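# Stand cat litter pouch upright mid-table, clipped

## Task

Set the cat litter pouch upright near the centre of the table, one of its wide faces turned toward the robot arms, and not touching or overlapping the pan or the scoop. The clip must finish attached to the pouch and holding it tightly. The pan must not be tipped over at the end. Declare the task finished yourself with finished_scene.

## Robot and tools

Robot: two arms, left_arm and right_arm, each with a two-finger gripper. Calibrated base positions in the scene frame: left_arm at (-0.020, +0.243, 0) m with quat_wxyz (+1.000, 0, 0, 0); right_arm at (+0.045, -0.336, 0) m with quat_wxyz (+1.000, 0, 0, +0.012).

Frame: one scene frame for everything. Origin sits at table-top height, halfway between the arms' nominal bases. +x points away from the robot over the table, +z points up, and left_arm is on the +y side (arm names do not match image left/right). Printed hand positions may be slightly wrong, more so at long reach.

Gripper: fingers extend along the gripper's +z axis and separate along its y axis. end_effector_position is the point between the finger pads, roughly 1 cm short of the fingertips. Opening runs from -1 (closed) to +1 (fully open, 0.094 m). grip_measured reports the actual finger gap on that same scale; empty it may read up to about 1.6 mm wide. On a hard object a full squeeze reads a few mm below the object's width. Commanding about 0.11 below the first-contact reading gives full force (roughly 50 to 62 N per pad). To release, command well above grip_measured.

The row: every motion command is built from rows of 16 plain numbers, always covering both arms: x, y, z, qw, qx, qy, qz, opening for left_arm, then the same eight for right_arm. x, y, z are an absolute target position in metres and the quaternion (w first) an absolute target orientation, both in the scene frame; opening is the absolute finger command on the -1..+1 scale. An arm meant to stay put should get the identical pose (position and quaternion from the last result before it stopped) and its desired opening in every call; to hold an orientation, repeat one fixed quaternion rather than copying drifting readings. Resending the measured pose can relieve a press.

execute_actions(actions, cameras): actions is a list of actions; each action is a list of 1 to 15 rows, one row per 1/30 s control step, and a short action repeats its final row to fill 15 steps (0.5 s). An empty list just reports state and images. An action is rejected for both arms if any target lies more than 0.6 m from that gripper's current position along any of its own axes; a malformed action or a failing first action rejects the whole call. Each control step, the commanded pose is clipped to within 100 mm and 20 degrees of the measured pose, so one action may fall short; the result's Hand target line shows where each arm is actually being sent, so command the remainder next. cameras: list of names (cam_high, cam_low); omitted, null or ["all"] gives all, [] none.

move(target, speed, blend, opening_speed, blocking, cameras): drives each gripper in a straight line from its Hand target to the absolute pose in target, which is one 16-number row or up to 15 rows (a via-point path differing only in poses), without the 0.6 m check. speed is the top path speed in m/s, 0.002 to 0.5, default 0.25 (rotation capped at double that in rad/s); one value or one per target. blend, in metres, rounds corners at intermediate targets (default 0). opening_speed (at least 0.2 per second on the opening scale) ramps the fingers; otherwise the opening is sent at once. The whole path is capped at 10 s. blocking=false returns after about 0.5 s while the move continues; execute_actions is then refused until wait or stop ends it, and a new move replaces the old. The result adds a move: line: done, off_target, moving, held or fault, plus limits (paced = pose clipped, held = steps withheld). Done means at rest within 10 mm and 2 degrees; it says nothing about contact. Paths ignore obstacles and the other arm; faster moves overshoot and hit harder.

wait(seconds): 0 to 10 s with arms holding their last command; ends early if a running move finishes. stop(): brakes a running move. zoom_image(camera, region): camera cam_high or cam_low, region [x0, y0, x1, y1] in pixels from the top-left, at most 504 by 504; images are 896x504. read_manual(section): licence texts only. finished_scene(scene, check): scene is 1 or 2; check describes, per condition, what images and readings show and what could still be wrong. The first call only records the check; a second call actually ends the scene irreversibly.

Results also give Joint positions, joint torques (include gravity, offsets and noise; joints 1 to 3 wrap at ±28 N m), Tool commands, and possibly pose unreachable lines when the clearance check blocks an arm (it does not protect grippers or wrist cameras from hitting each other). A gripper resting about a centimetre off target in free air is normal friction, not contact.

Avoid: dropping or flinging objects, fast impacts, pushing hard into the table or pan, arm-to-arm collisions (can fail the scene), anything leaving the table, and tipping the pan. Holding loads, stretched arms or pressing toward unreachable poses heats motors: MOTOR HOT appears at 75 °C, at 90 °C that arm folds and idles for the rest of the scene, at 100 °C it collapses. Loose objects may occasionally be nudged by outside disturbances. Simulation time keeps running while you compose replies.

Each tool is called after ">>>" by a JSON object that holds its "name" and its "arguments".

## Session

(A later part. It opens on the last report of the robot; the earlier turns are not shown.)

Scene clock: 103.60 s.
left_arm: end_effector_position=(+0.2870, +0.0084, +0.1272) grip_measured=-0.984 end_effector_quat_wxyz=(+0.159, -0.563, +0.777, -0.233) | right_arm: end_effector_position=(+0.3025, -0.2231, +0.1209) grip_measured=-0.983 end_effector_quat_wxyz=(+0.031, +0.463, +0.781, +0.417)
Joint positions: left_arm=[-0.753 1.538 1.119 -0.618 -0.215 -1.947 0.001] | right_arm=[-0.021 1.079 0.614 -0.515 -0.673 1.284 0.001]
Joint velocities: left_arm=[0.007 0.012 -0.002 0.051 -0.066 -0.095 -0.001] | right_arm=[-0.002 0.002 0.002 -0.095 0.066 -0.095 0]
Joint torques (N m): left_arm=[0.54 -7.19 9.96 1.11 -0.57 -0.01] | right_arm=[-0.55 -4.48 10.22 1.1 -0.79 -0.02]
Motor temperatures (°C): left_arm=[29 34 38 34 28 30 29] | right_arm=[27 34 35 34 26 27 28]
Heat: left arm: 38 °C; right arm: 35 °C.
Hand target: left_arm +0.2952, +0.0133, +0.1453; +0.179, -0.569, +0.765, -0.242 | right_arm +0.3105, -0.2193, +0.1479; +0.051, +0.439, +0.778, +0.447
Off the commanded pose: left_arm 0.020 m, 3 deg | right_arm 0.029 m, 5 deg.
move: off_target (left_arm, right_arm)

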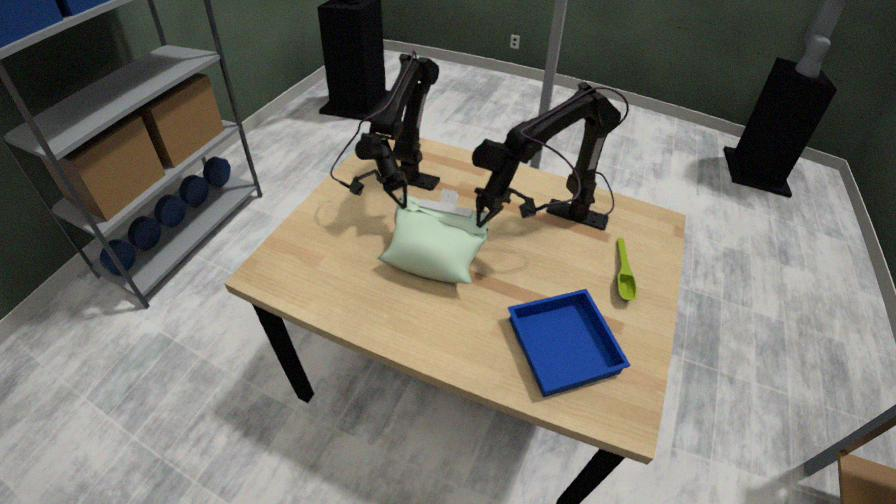

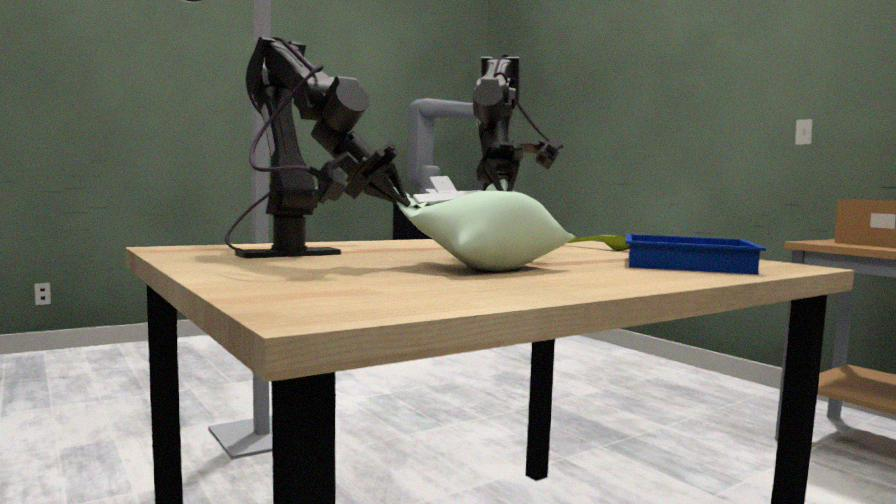

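>>> {"name": "move", "arguments": {"target": [0.290, 0.055, 0.205, 0.1629, -0.6079, 0.7507, -0.2011, -1.0, 0.302, -0.178, 0.212, -0.0610, 0.4763, 0.7622, 0.4341, -1.0], "speed": 0.06}}

>>> {"name": "zoom_image", "arguments": {"camera": "cam_high", "region": [350, 170, 530, 290]}}

>>> {"name": "zoom_image", "arguments": {"camera": "cam_low", "region": [330, 120, 600, 290]}}

Scene clock: 106.40 s.
left_arm: end_effector_position=(+0.2783, +0.0418, +0.1757) grip_measured=-0.984 end_effector_quat_wxyz=(+0.122, -0.600, +0.770, -0.178) | right_arm: end_effector_position=(+0.2965, -0.1891, +0.1832) grip_measured=-0.983 end_effector_quat_wxyz=(-0.066, +0.508, +0.762, +0.397)
Joint positions: left_arm=[-0.67 1.528 1.364 -0.997 -0.15 -1.963 0.001] | right_arm=[0.106 1.152 0.931 -0.831 -0.678 1.493 0.001]
Joint velocities: left_arm=[-0.027 -0.002 0.002 0.022 -0.007 0.051 0.001] | right_arm=[-0.002 -0.012 -0.012 0.066 -0.051 0.037 -0.001]
Joint torques (N m): left_arm=[1.17 -9.07 10.41 1.07 -0.88 -0.07] | right_arm=[0.73 -3.69 11.03 1.02 -1.03 -0.09]
Motor temperatures (°C): left_arm=[29 34 39 34 28 30 29] | right_arm=[27 34 36 34 27 27 29]
Heat: left arm: 39 °C; right arm: 36 °C.
Hand target: left_arm +0.2896, +0.0542, +0.2048; +0.162, -0.609, +0.750, -0.202 | right_arm +0.3004, -0.1788, +0.2117; -0.062, +0.476, +0.762, +0.434
Off the commanded pose: left_arm 0.034 m, 6 deg | right_arm 0.031 m, 6 deg.
move: off_target (left_arm, right_arm)

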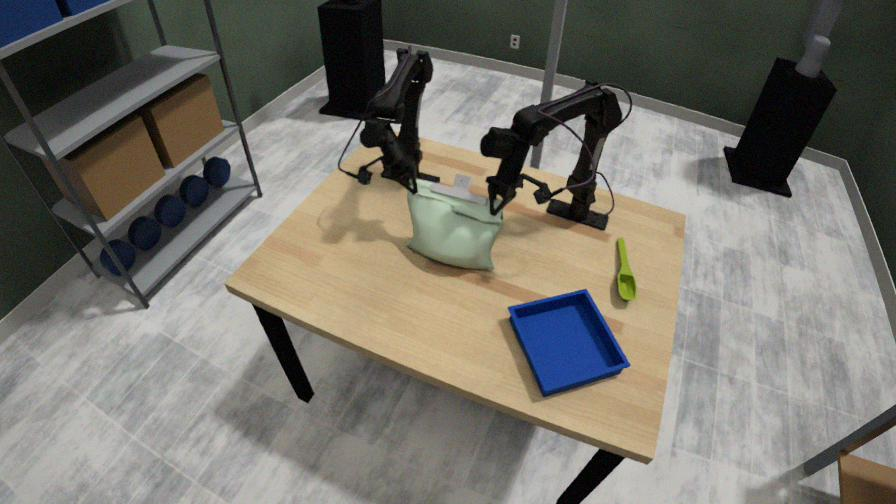

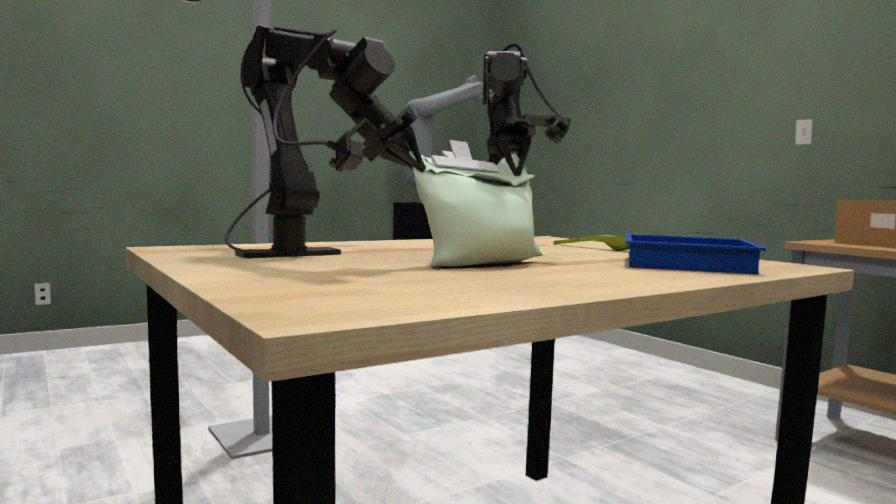

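Scaled by 2.800.

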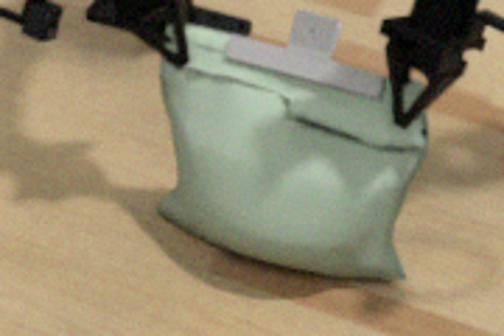

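Scaled by 1.867.

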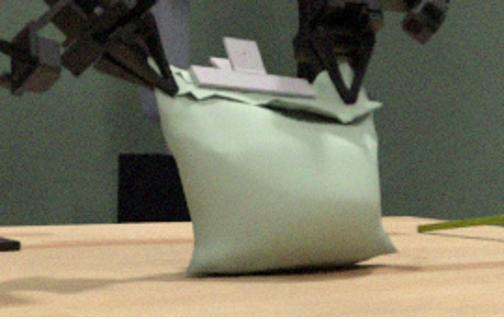

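>>> {"name": "move", "arguments": {"target": [0.287, 0.100, 0.255, 0.1277, -0.6568, 0.7295, -0.1418, -1.0, 0.292, -0.132, 0.256, -0.1445, 0.5199, 0.7424, 0.3971, -1.0], "speed": 0.06}}

>>> {"name": "zoom_image", "arguments": {"camera": "cam_high", "region": [370, 150, 550, 280]}}

>>> {"name": "zoom_image", "arguments": {"camera": "cam_low", "region": [330, 100, 600, 290]}}

Scene clock: 109.20 s.
left_arm: end_effector_position=(+0.2743, +0.0888, +0.2387) grip_measured=-0.984 end_effector_quat_wxyz=(+0.087, -0.655, +0.739, -0.130) | right_arm: end_effector_position=(+0.2859, -0.1423, +0.2259) grip_measured=-0.983 end_effector_quat_wxyz=(-0.153, +0.549, +0.741, +0.355)
Joint positions: left_arm=[-0.529 1.582 1.717 -1.403 -0.083 -1.966 0.001] | right_arm=[0.29 1.269 1.197 -1.013 -0.656 1.757 0.001]
Joint velocities: left_arm=[-0.002 0.002 0.012 -0.037 0.051 0.007 -0.001] | right_arm=[-0.002 -0.002 -0.007 0.051 0.037 0.037 0]
Joint torques (N m): left_arm=[1.14 -5.82 10.37 1.02 -0.83 0.07] | right_arm=[0.39 -4.67 11.58 1.14 -0.87 -0.03]
Motor temperatures (°C): left_arm=[29 34 39 33 29 30 29] | right_arm=[27 34 37 34 27 27 29]
Heat: left arm: 39 °C; right arm: 37 °C.
Hand target: left_arm +0.2872, +0.0992, +0.2556; +0.126, -0.658, +0.728, -0.144 | right_arm +0.2901, -0.1329, +0.2556; -0.146, +0.520, +0.743, +0.396
Off the commanded pose: left_arm 0.023 m, 5 deg | right_arm 0.032 m, 6 deg.
move: off_target (left_arm, right_arm)

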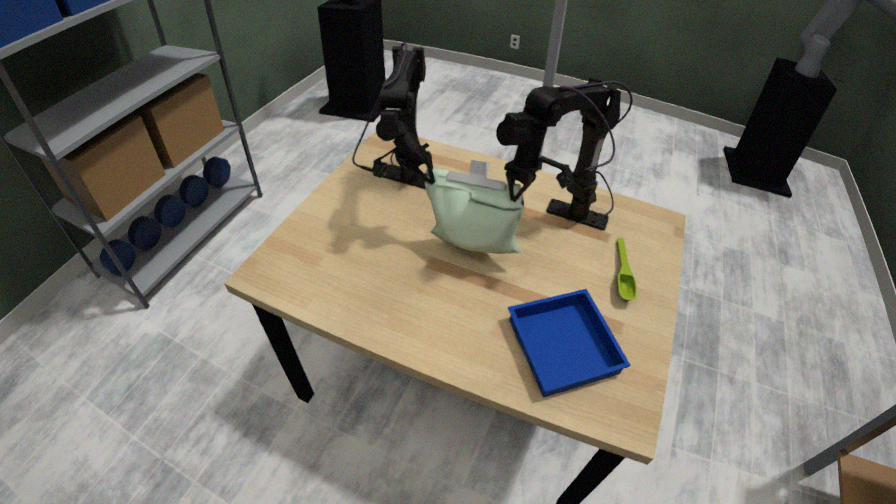

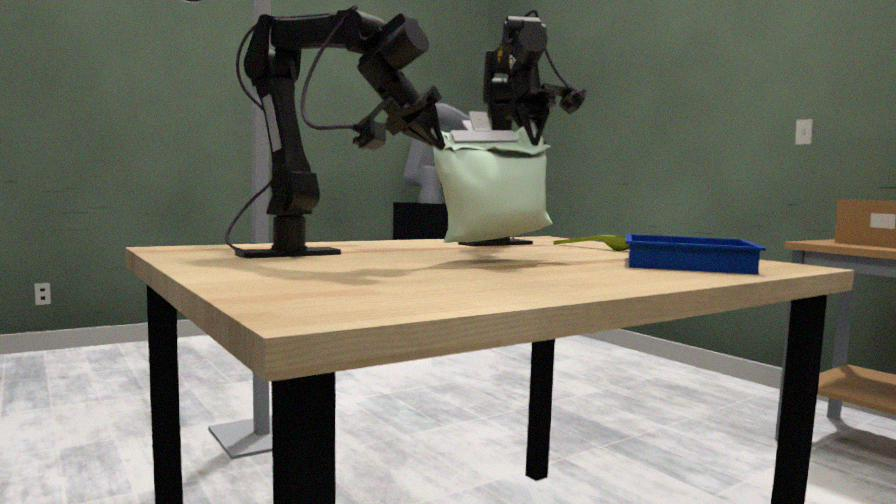

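Scaled by 2.800.

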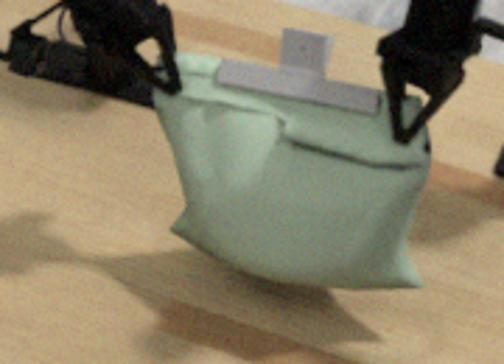

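Scaled by 1.867.

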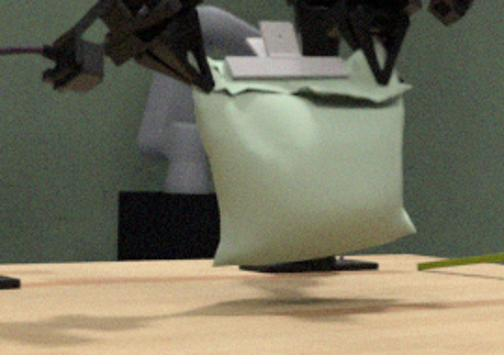

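>>> {"name": "move", "arguments": {"target": [[0.284, 0.123, 0.248, 0.1206, -0.6841, 0.7084, -0.1249, -1.0, 0.287, -0.109, 0.262, -0.1589, 0.5240, 0.7483, 0.3744, -1.0], [0.286, 0.123, 0.216, 0.1206, -0.6841, 0.7084, -0.1249, -1.0, 0.289, -0.109, 0.228, -0.1589, 0.5240, 0.7483, 0.3744, -1.0]], "speed": 0.06, "blend": 0.015}}

>>> {"name": "zoom_image", "arguments": {"camera": "cam_high", "region": [380, 140, 580, 280]}}

>>> {"name": "zoom_image", "arguments": {"camera": "cam_low", "region": [350, 100, 620, 290]}}

Scene clock: 111.97 s.
left_arm: end_effector_position=(+0.2762, +0.1072, +0.2006) grip_measured=-0.984 end_effector_quat_wxyz=(-0.072, +0.679, -0.722, +0.109) | right_arm: end_effector_position=(+0.2870, -0.1221, +0.2084) grip_measured=-0.983 end_effector_quat_wxyz=(-0.153, +0.555, +0.748, +0.330)
Joint positions: left_arm=[-0.465 1.56 1.552 -1.307 -0.06 -1.966 0.001] | right_arm=[0.385 1.32 1.188 -0.954 -0.588 1.834 0.001]
Joint velocities: left_arm=[0.022 0.007 0.007 -0.081 0.007 0.007 -0.001] | right_arm=[0.002 -0.002 -0.002 0.022 0.066 -0.051 0]
Joint torques (N m): left_arm=[1.22 -9.03 6.39 1.12 -0.94 -0.04] | right_arm=[0.55 -6.05 6.95 1.5 -1.07 -0.09]
Motor temperatures (°C): left_arm=[29 35 39 33 29 30 29] | right_arm=[27 34 38 34 27 27 29]
Heat: left arm: 39 °C; right arm: 38 °C.
Hand target: left_arm +0.2853, +0.1224, +0.2161; -0.119, +0.685, -0.708, +0.126 | right_arm +0.2878, -0.1102, +0.2284; -0.160, +0.523, +0.750, +0.372
Off the commanded pose: left_arm 0.024 m, 6 deg | right_arm 0.024 m, 6 deg.
move: off_target (left_arm, right_arm)

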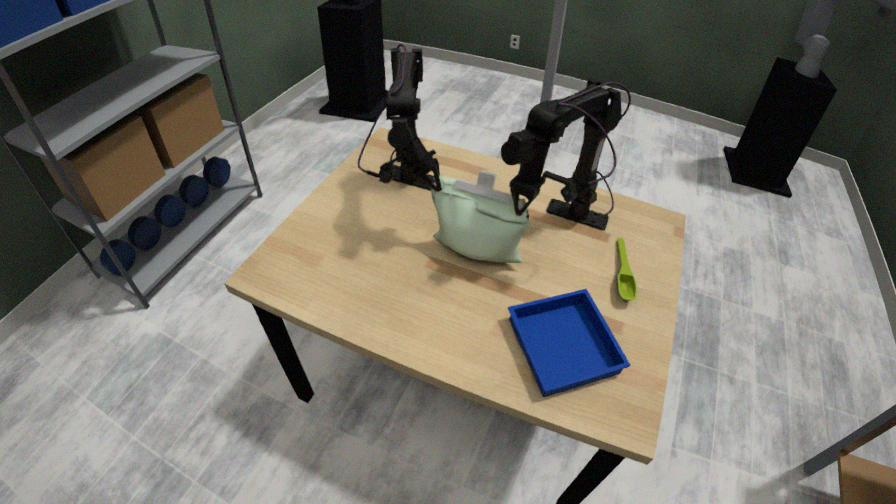

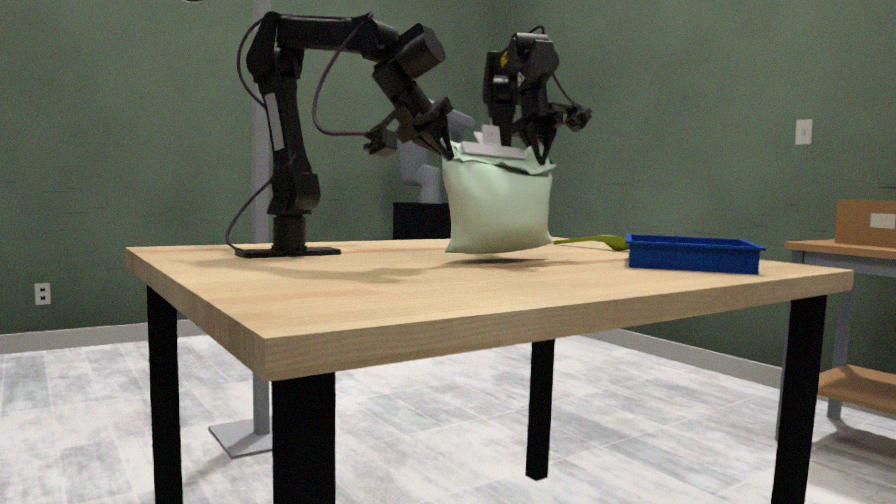

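Scaled by 2.520.

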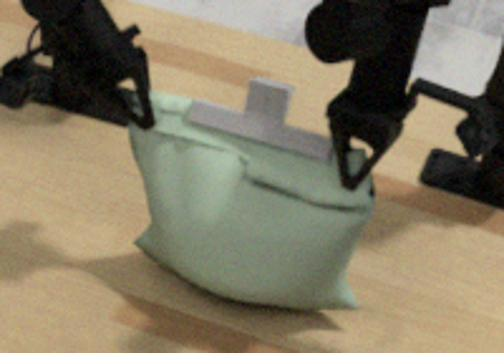

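Scaled by 1.867.

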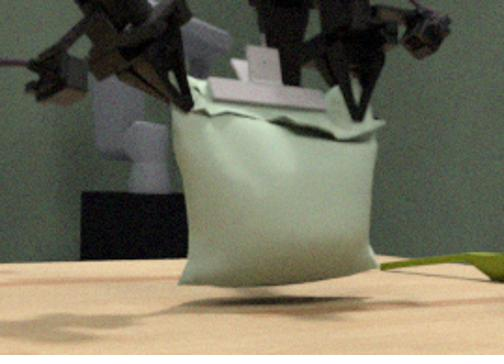

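>>> {"name": "move", "arguments": {"target": [0.296, 0.120, 0.191, 0.1206, -0.6841, 0.7084, -0.1249, -1.0, 0.297, -0.111, 0.199, -0.1589, 0.5240, 0.7483, 0.3744, -1.0], "speed": 0.035}}

>>> {"name": "zoom_image", "arguments": {"camera": "cam_high", "region": [380, 140, 580, 280]}}

>>> {"name": "zoom_image", "arguments": {"camera": "cam_low", "region": [350, 100, 620, 290]}}

Scene clock: 113.63 s.
left_arm: end_effector_position=(+0.2852, +0.1071, +0.1818) grip_measured=-0.984 end_effector_quat_wxyz=(-0.079, +0.681, -0.719, +0.117) | right_arm: end_effector_position=(+0.2938, -0.1205, +0.1876) grip_measured=-0.983 end_effector_quat_wxyz=(-0.148, +0.548, +0.750, +0.341)
Joint positions: left_arm=[-0.457 1.558 1.469 -1.206 -0.067 -1.964 0.001] | right_arm=[0.378 1.322 1.096 -0.836 -0.594 1.823 0.001]
Joint velocities: left_arm=[0.007 0.002 -0.017 0.007 -0.022 0.007 -0.001] | right_arm=[-0.022 -0.012 -0.002 -0.037 0.007 -0.037 0]
Joint torques (N m): left_arm=[1.02 -7.61 6.37 1.27 -0.89 0.02] | right_arm=[-0.62 -4.59 6.49 1.4 -1.13 -0.17]
Motor temperatures (°C): left_arm=[29 35 39 33 29 30 29] | right_arm=[27 34 37 34 27 27 29]
Heat: left arm: 39 °C; right arm: 37 °C.
Hand target: left_arm +0.2955, +0.1196, +0.1909; -0.119, +0.684, -0.708, +0.125 | right_arm +0.2964, -0.1122, +0.1996; -0.158, +0.523, +0.750, +0.373
Off the commanded pose: left_arm 0.019 m, 5 deg | right_arm 0.015 m, 5 deg.
move: off_target (left_arm, right_arm)

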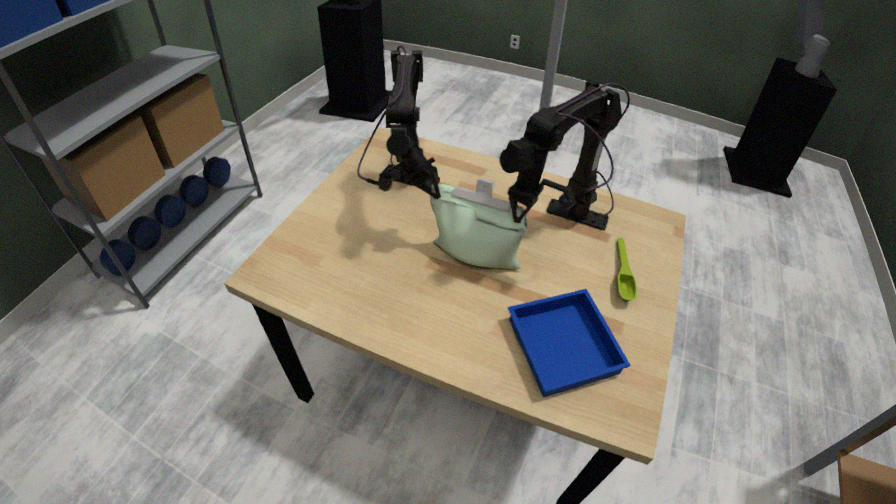

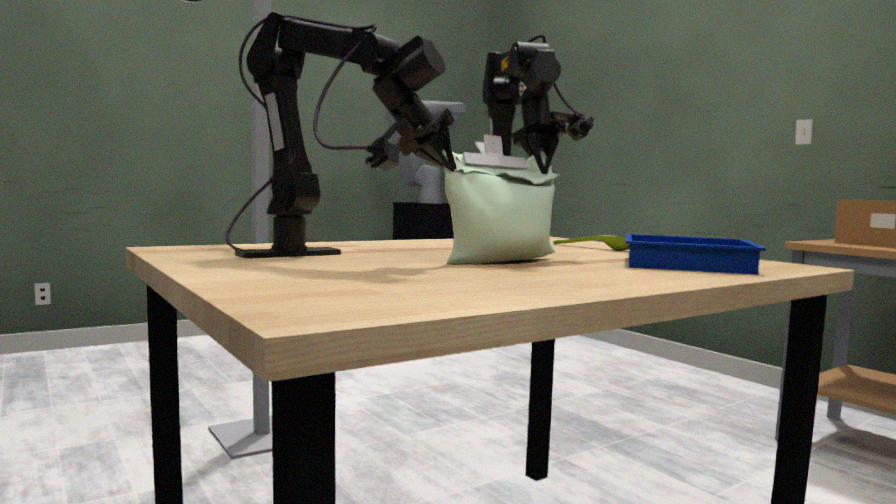

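Scaled by 2.520.

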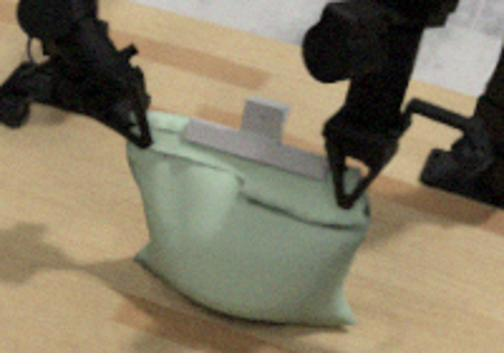

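Scaled by 1.867.

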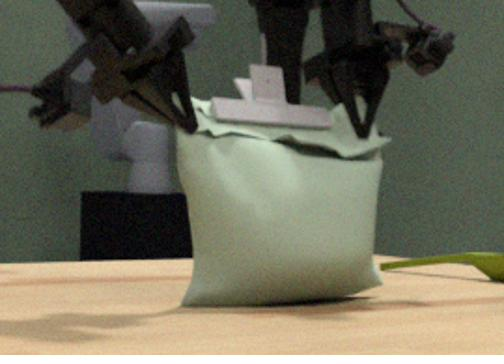

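>>> {"name": "move", "arguments": {"target": [0.300, 0.119, 0.169, 0.1206, -0.6841, 0.7084, -0.1249, -1.0, 0.299, -0.113, 0.175, -0.1589, 0.5240, 0.7483, 0.3744, -1.0], "speed": 0.03}}

>>> {"name": "zoom_image", "arguments": {"camera": "cam_high", "region": [380, 140, 580, 280]}}

>>> {"name": "zoom_image", "arguments": {"camera": "cam_low", "region": [350, 100, 620, 290]}}

Scene clock: 115.07 s.
left_arm: end_effector_position=(+0.2940, +0.1087, +0.1658) grip_measured=-0.984 end_effector_quat_wxyz=(-0.093, +0.681, -0.716, +0.123) | right_arm: end_effector_position=(+0.3027, -0.1165, +0.1760) grip_measured=-0.983 end_effector_quat_wxyz=(-0.142, +0.534, +0.748, +0.367)
Joint positions: left_arm=[-0.451 1.558 1.398 -1.113 -0.087 -1.958 0.001] | right_arm=[0.368 1.325 1.02 -0.705 -0.618 1.815 0.001]
Joint velocities: left_arm=[0.007 0.012 0.007 -0.081 0.007 -0.022 0.001] | right_arm=[0.017 0.002 0.002 -0.022 -0.066 0.066 -0.001]
Joint torques (N m): left_arm=[0.94 -7.23 5.44 1.28 -0.63 0.04] | right_arm=[-0.59 -3.96 5.56 1.21 -0.85 -0.15]
Motor temperatures (°C): left_arm=[29 35 39 33 29 30 29] | right_arm=[27 34 37 34 27 27 29]
Heat: left arm: 39 °C; right arm: 37 °C.
Hand target: left_arm +0.2998, +0.1188, +0.1688; -0.120, +0.684, -0.709, +0.125 | right_arm +0.2991, -0.1134, +0.1753; -0.158, +0.524, +0.749, +0.374
Off the commanded pose: left_arm 0.012 m, 3 deg | right_arm 0.005 m, 2 deg.
move: off_target (left_arm)

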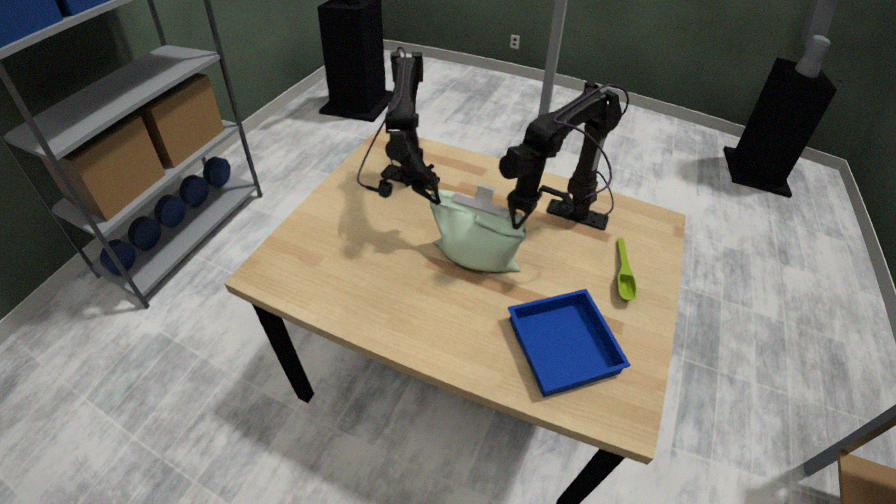

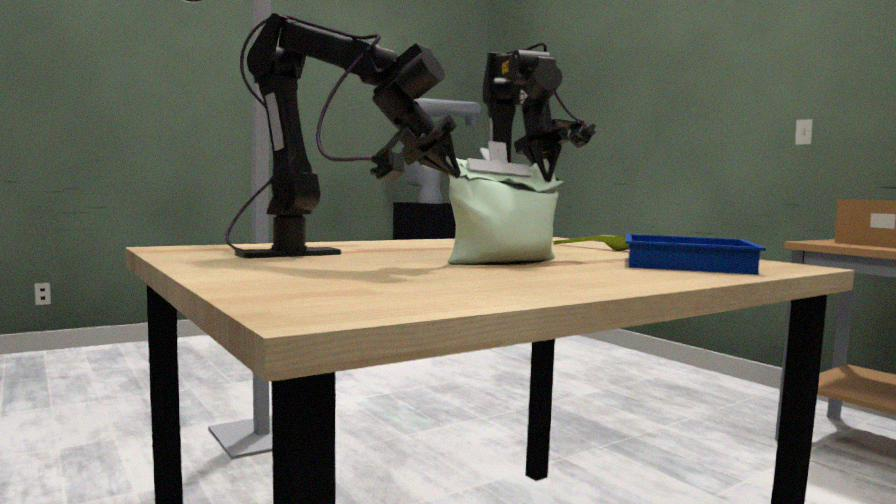

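Scaled by 2.520.

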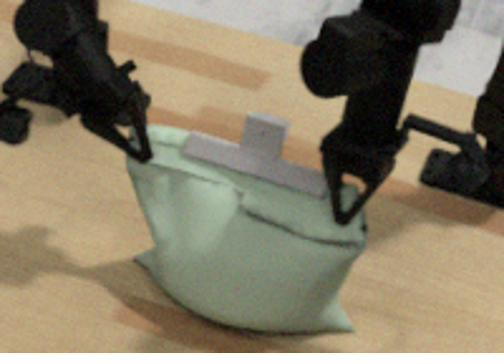

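Scaled by 1.867.

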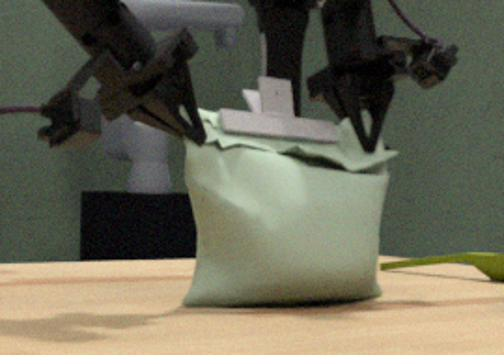

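>>> {"name": "move", "arguments": {"target": [0.299, 0.117, 0.164, 0.1206, -0.6841, 0.7084, -0.1249, -1.0, 0.298, -0.114, 0.168, -0.1589, 0.5240, 0.7483, 0.3744, -1.0], "speed": 0.02}}

>>> {"name": "zoom_image", "arguments": {"camera": "cam_high", "region": [380, 140, 580, 280]}}

>>> {"name": "zoom_image", "arguments": {"camera": "cam_low", "region": [350, 100, 620, 290]}}

Scene clock: 116.70 s.
left_arm: end_effector_position=(+0.2950, +0.1089, +0.1629) grip_measured=-0.984 end_effector_quat_wxyz=(-0.096, +0.680, -0.716, +0.126) | right_arm: end_effector_position=(+0.3049, -0.1154, +0.1722) grip_measured=-0.983 end_effector_quat_wxyz=(-0.140, +0.529, +0.748, +0.376)
Joint positions: left_arm=[-0.451 1.554 1.38 -1.091 -0.09 -1.958 0.001] | right_arm=[0.365 1.325 0.995 -0.663 -0.626 1.812 0.001]
Joint velocities: left_arm=[0.007 -0.017 0.002 -0.066 -0.066 0.022 0] | right_arm=[0.007 -0.012 0.007 0.066 -0.037 0.007 0]
Joint torques (N m): left_arm=[0.35 -6.83 5.29 1.22 -0.65 -0.08] | right_arm=[-0.54 -4.27 5.15 1.04 -0.77 -0.09]
Motor temperatures (°C): left_arm=[29 35 39 33 29 30 29] | right_arm=[27 34 37 34 27 27 29]
Heat: left arm: 39 °C; right arm: 37 °C.
Hand target: left_arm +0.2990, +0.1168, +0.1639; -0.120, +0.684, -0.709, +0.125 | right_arm +0.2981, -0.1140, +0.1682; -0.159, +0.524, +0.748, +0.374
Off the commanded pose: left_arm 0.009 m, 3 deg | right_arm 0.008 m, 2 deg.
move: off_target (left_arm)

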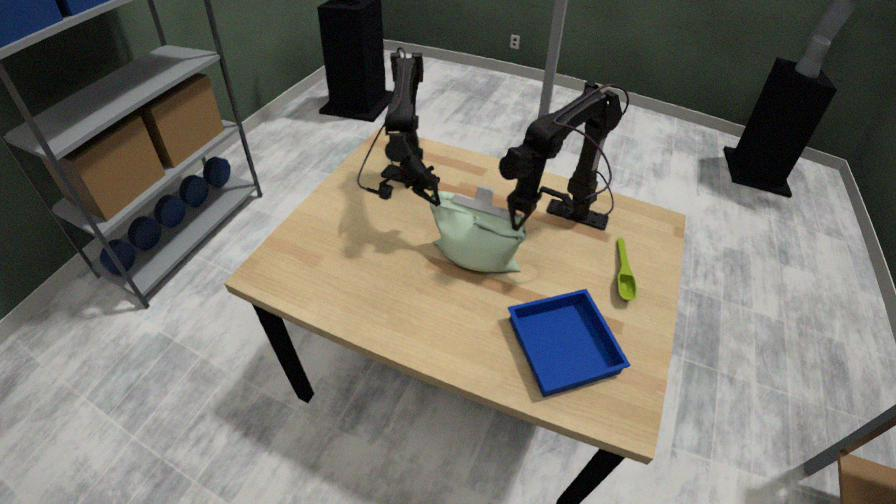

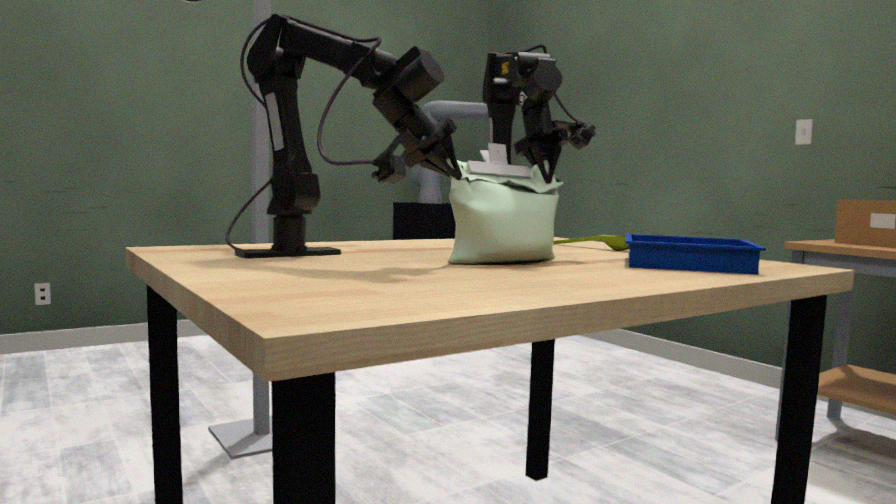

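Scaled by 2.520.

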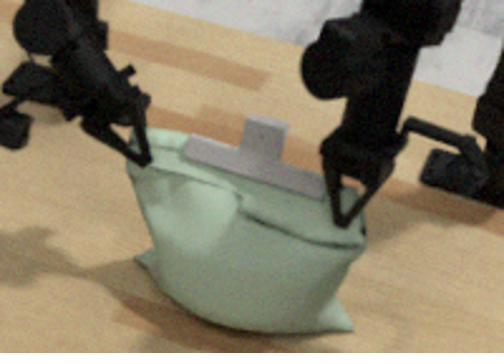

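Scaled by 1.867.

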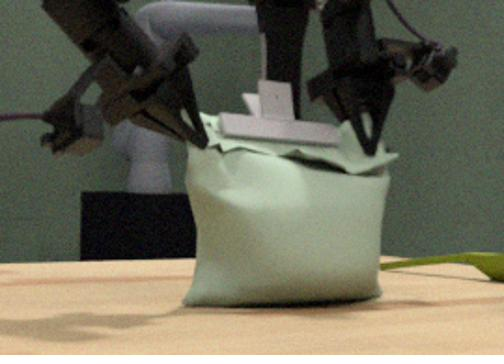

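>>> {"name": "move", "arguments": {"target": [0.299, 0.117, 0.164, 0.1206, -0.6841, 0.7084, -0.1249, -1.0, 0.300, -0.114, 0.169, -0.1589, 0.5240, 0.7483, 0.3744, -0.6], "opening_speed": 0.4}}

>>> {"name": "zoom_image", "arguments": {"camera": "cam_high", "region": [380, 140, 580, 280]}}

>>> {"name": "zoom_image", "arguments": {"camera": "cam_low", "region": [350, 100, 620, 290]}}

Scene clock: 118.07 s.
left_arm: end_effector_position=(+0.2962, +0.1086, +0.1633) grip_measured=-0.984 end_effector_quat_wxyz=(-0.097, +0.680, -0.715, +0.128) | right_arm: end_effector_position=(+0.3018, -0.1120, +0.1750) grip_measured=-0.602 end_effector_quat_wxyz=(-0.152, +0.522, +0.748, +0.381)
Joint positions: left_arm=[-0.451 1.554 1.38 -1.086 -0.091 -1.958 0.001] | right_arm=[0.365 1.325 0.995 -0.662 -0.657 1.81 0.019]
Joint velocities: left_arm=[0.002 -0.017 0.012 -0.066 0.022 -0.022 -0.001] | right_arm=[-0.002 -0.007 -0.002 -0.007 -0.022 0.022 -0.001]
Joint torques (N m): left_arm=[0.2 -6.74 5.52 1.19 -0.64 -0.03] | right_arm=[-0.79 -3.58 5.74 1.01 -0.44 -0.15]
Motor temperatures (°C): left_arm=[29 35 38 33 29 30 29] | right_arm=[27 34 37 34 27 27 29]
Heat: left arm: 38 °C; right arm: 37 °C.
Hand target: left_arm +0.2990, +0.1169, +0.1640; -0.120, +0.684, -0.709, +0.125 | right_arm +0.3000, -0.1140, +0.1691; -0.159, +0.524, +0.748, +0.375
Off the commanded pose: left_arm 0.009 m, 3 deg | right_arm 0.007 m, 1 deg.
move: off_target (left_arm)

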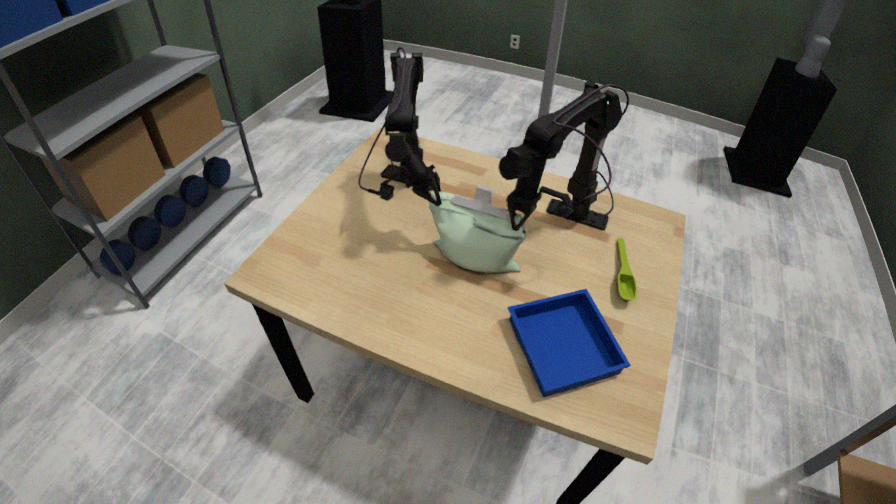

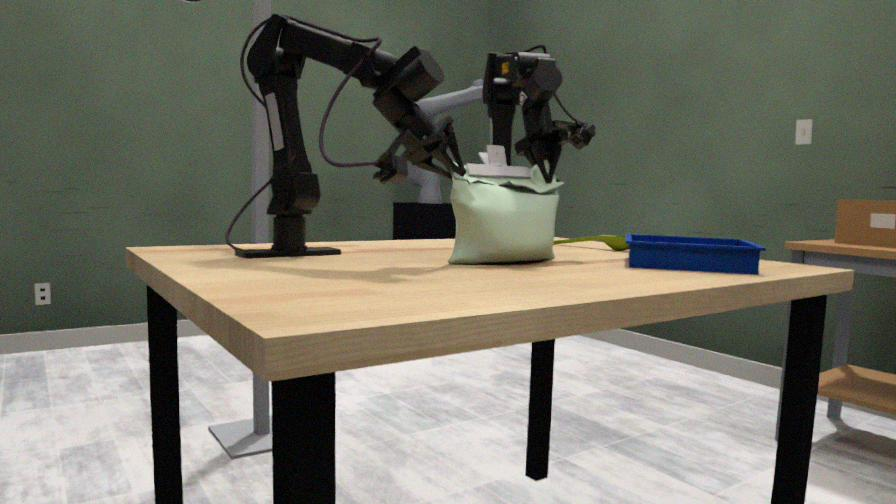

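Scaled by 2.520.

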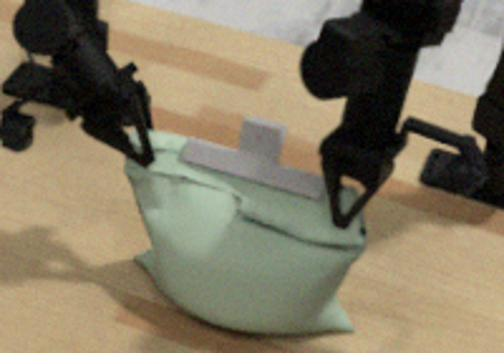

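Scaled by 1.867.

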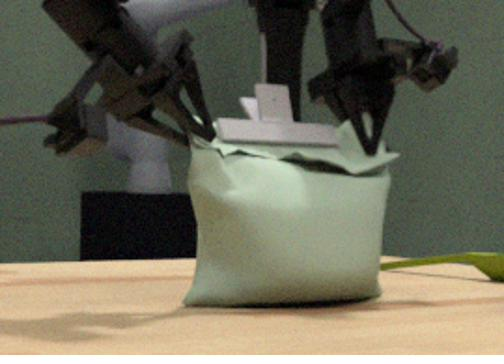

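>>> {"name": "move", "arguments": {"target": [[0.299, 0.117, 0.164, 0.1206, -0.6841, 0.7084, -0.1249, -1.0, 0.286, -0.175, 0.226, -0.1589, 0.5240, 0.7483, 0.3744, -0.35], [0.299, 0.117, 0.164, 0.1206, -0.6841, 0.7084, -0.1249, -1.0, 0.230, -0.255, 0.275, -0.1589, 0.5240, 0.7483, 0.3744, -0.35]], "speed": [0.08, 0.18], "opening_speed": 0.5}}

>>> {"name": "zoom_image", "arguments": {"camera": "cam_high", "region": [380, 140, 580, 280]}}

>>> {"name": "zoom_image", "arguments": {"camera": "cam_low", "region": [350, 100, 620, 290]}}

Scene clock: 120.93 s.
left_arm: end_effector_position=(+0.2964, +0.1085, +0.1634) grip_measured=-0.984 end_effector_quat_wxyz=(-0.097, +0.680, -0.715, +0.129) | right_arm: end_effector_position=(+0.2312, -0.2543, +0.2712) grip_measured=-0.352 end_effector_quat_wxyz=(-0.060, +0.566, +0.723, +0.393)
Joint positions: left_arm=[-0.451 1.554 1.38 -1.085 -0.091 -1.958 0.001] | right_arm=[-0.285 1.033 1.269 -1.549 -0.784 1.174 0.03]
Joint velocities: left_arm=[-0.002 0.007 0.007 -0.037 0.081 -0.066 0.001] | right_arm=[0.007 -0.012 0.012 0.022 -0.037 -0.037 0.001]
Joint torques (N m): left_arm=[0.01 -6.76 5.39 1.12 -0.61 -0.04] | right_arm=[-0.4 -0.96 6.87 0.47 -0.44 -0.2]
Motor temperatures (°C): left_arm=[29 35 38 33 29 30 29] | right_arm=[27 34 37 33 27 27 29]
Heat: left arm: 38 °C; right arm: 37 °C.
Hand target: left_arm +0.2991, +0.1169, +0.1640; -0.120, +0.684, -0.708, +0.125 | right_arm +0.2298, -0.2549, +0.2743; -0.054, +0.562, +0.726, +0.392
Off the commanded pose: left_arm 0.009 m, 3 deg | right_arm 0.004 m, 13 deg.
joint sent to its limit (right arm) — joint 4 (wrist pitch), lower limit. The joint targets are off in orientation, not in position.
move: off_target (left_arm, right_arm)

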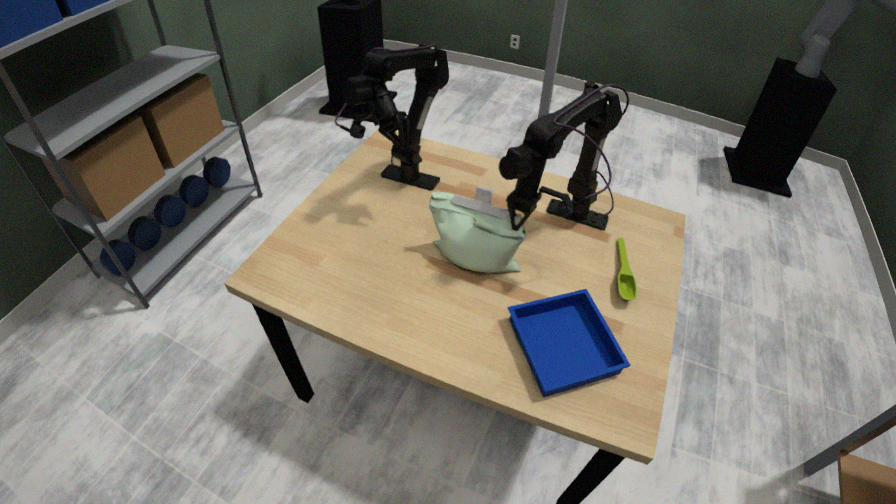

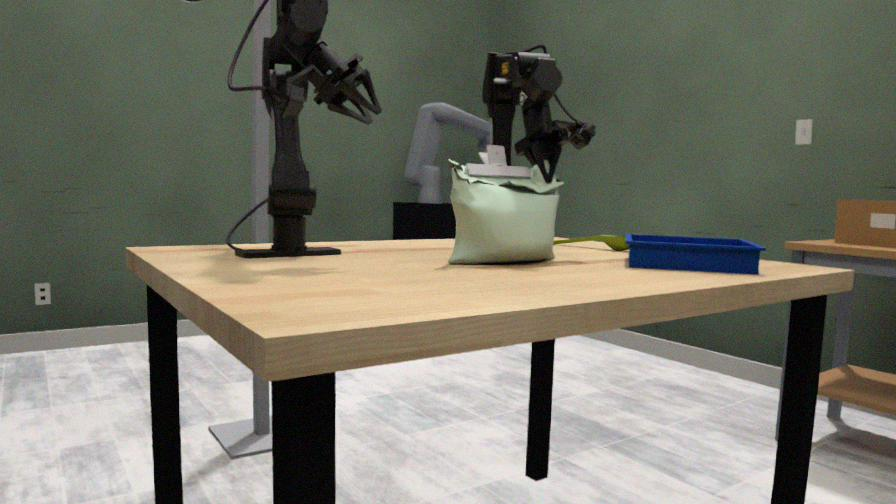

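Scaled by 2.520.

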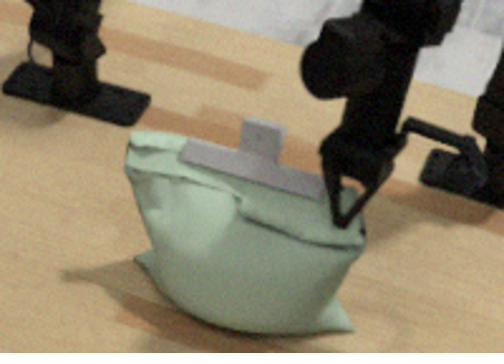

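Scaled by 1.867.

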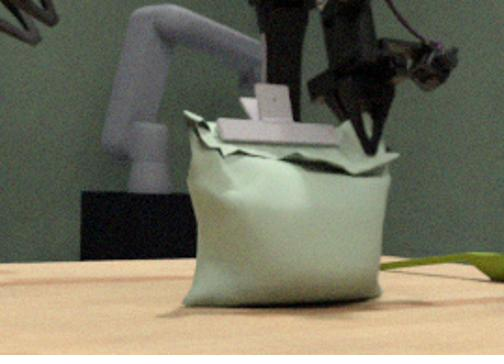

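>>> {"name": "move", "arguments": {"target": [0.298, 0.114, 0.164, 0.1206, -0.6841, 0.7084, -0.1249, -0.6, 0.2298, -0.2549, 0.2743, -0.054, 0.562, 0.726, 0.392, -0.35], "opening_speed": 0.4}}

>>> {"name": "zoom_image", "arguments": {"camera": "cam_high", "region": [380, 140, 580, 280]}}

>>> {"name": "zoom_image", "arguments": {"camera": "cam_low", "region": [350, 100, 620, 290]}}

Scene clock: 122.43 s.
left_arm: end_effector_position=(+0.3002, +0.1124, +0.1647) grip_measured=-0.601 end_effector_quat_wxyz=(-0.114, +0.685, -0.708, +0.127) | right_arm: end_effector_position=(+0.2312, -0.2544, +0.2712) grip_measured=-0.352 end_effector_quat_wxyz=(-0.060, +0.566, +0.723, +0.392)
Joint positions: left_arm=[-0.455 1.554 1.38 -1.077 -0.127 -1.971 0.019] | right_arm=[-0.285 1.033 1.269 -1.549 -0.784 1.174 0.03]
Joint velocities: left_arm=[-0.012 -0.017 -0.007 -0.081 -0.081 -0.007 0.001] | right_arm=[0.007 -0.002 0.002 0.081 -0.007 -0.037 0.001]
Joint torques (N m): left_arm=[-0.46 -6.69 5.41 1.07 -0.28 -0.01] | right_arm=[-0.42 -1.13 6.69 0.47 -0.4 -0.07]
Motor temperatures (°C): left_arm=[29 35 38 33 29 30 29] | right_arm=[27 34 37 33 27 27 29]
Heat: left arm: 38 °C; right arm: 37 °C.
Hand target: left_arm +0.2981, +0.1139, +0.1639; -0.121, +0.684, -0.709, +0.125 | right_arm +0.2298, -0.2548, +0.2742; -0.054, +0.562, +0.726, +0.392
Off the commanded pose: left_arm 0.003 m, 1 deg | right_arm 0.003 m, 1 deg.
move: done

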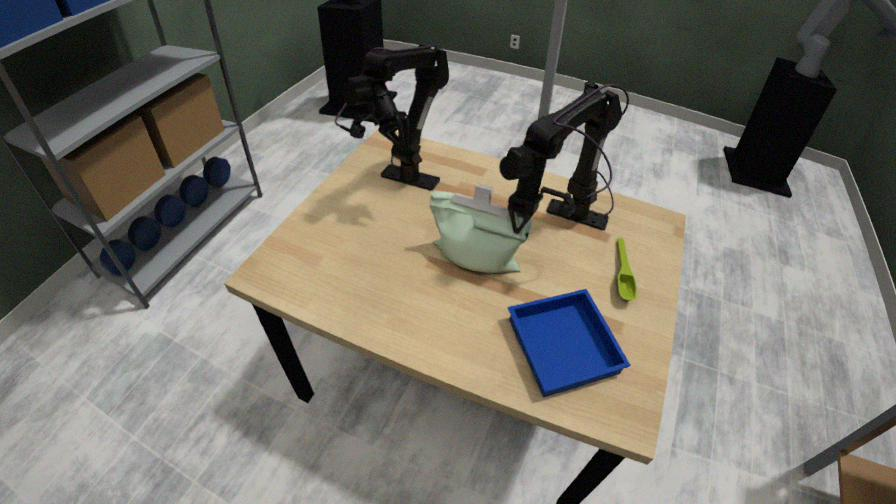

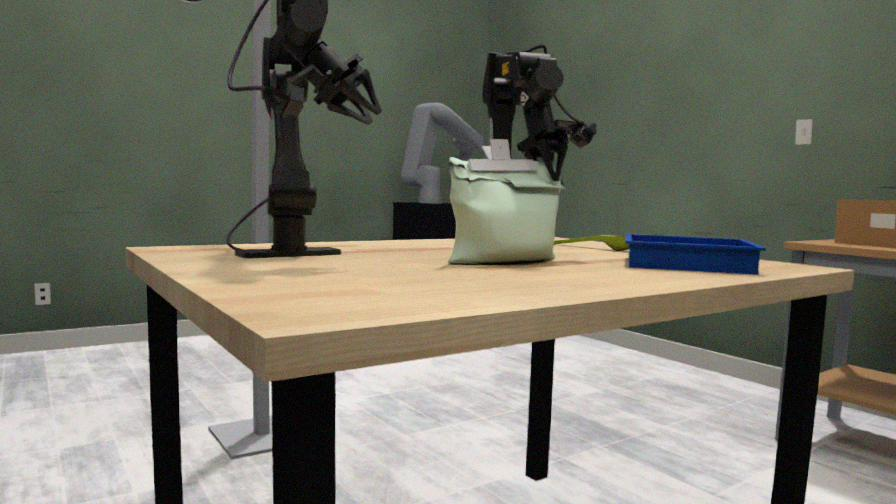

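Scaled by 2.520.

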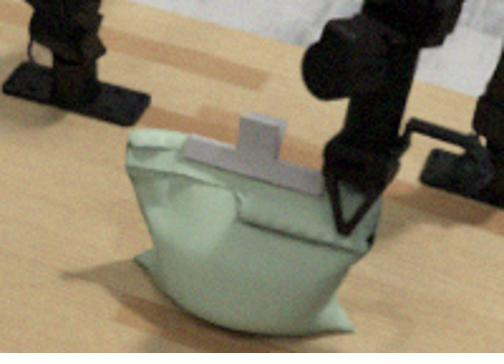

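Scaled by 1.867.

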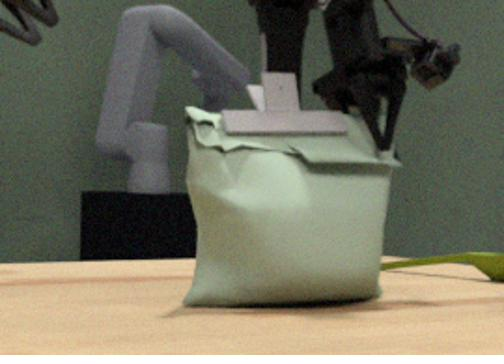

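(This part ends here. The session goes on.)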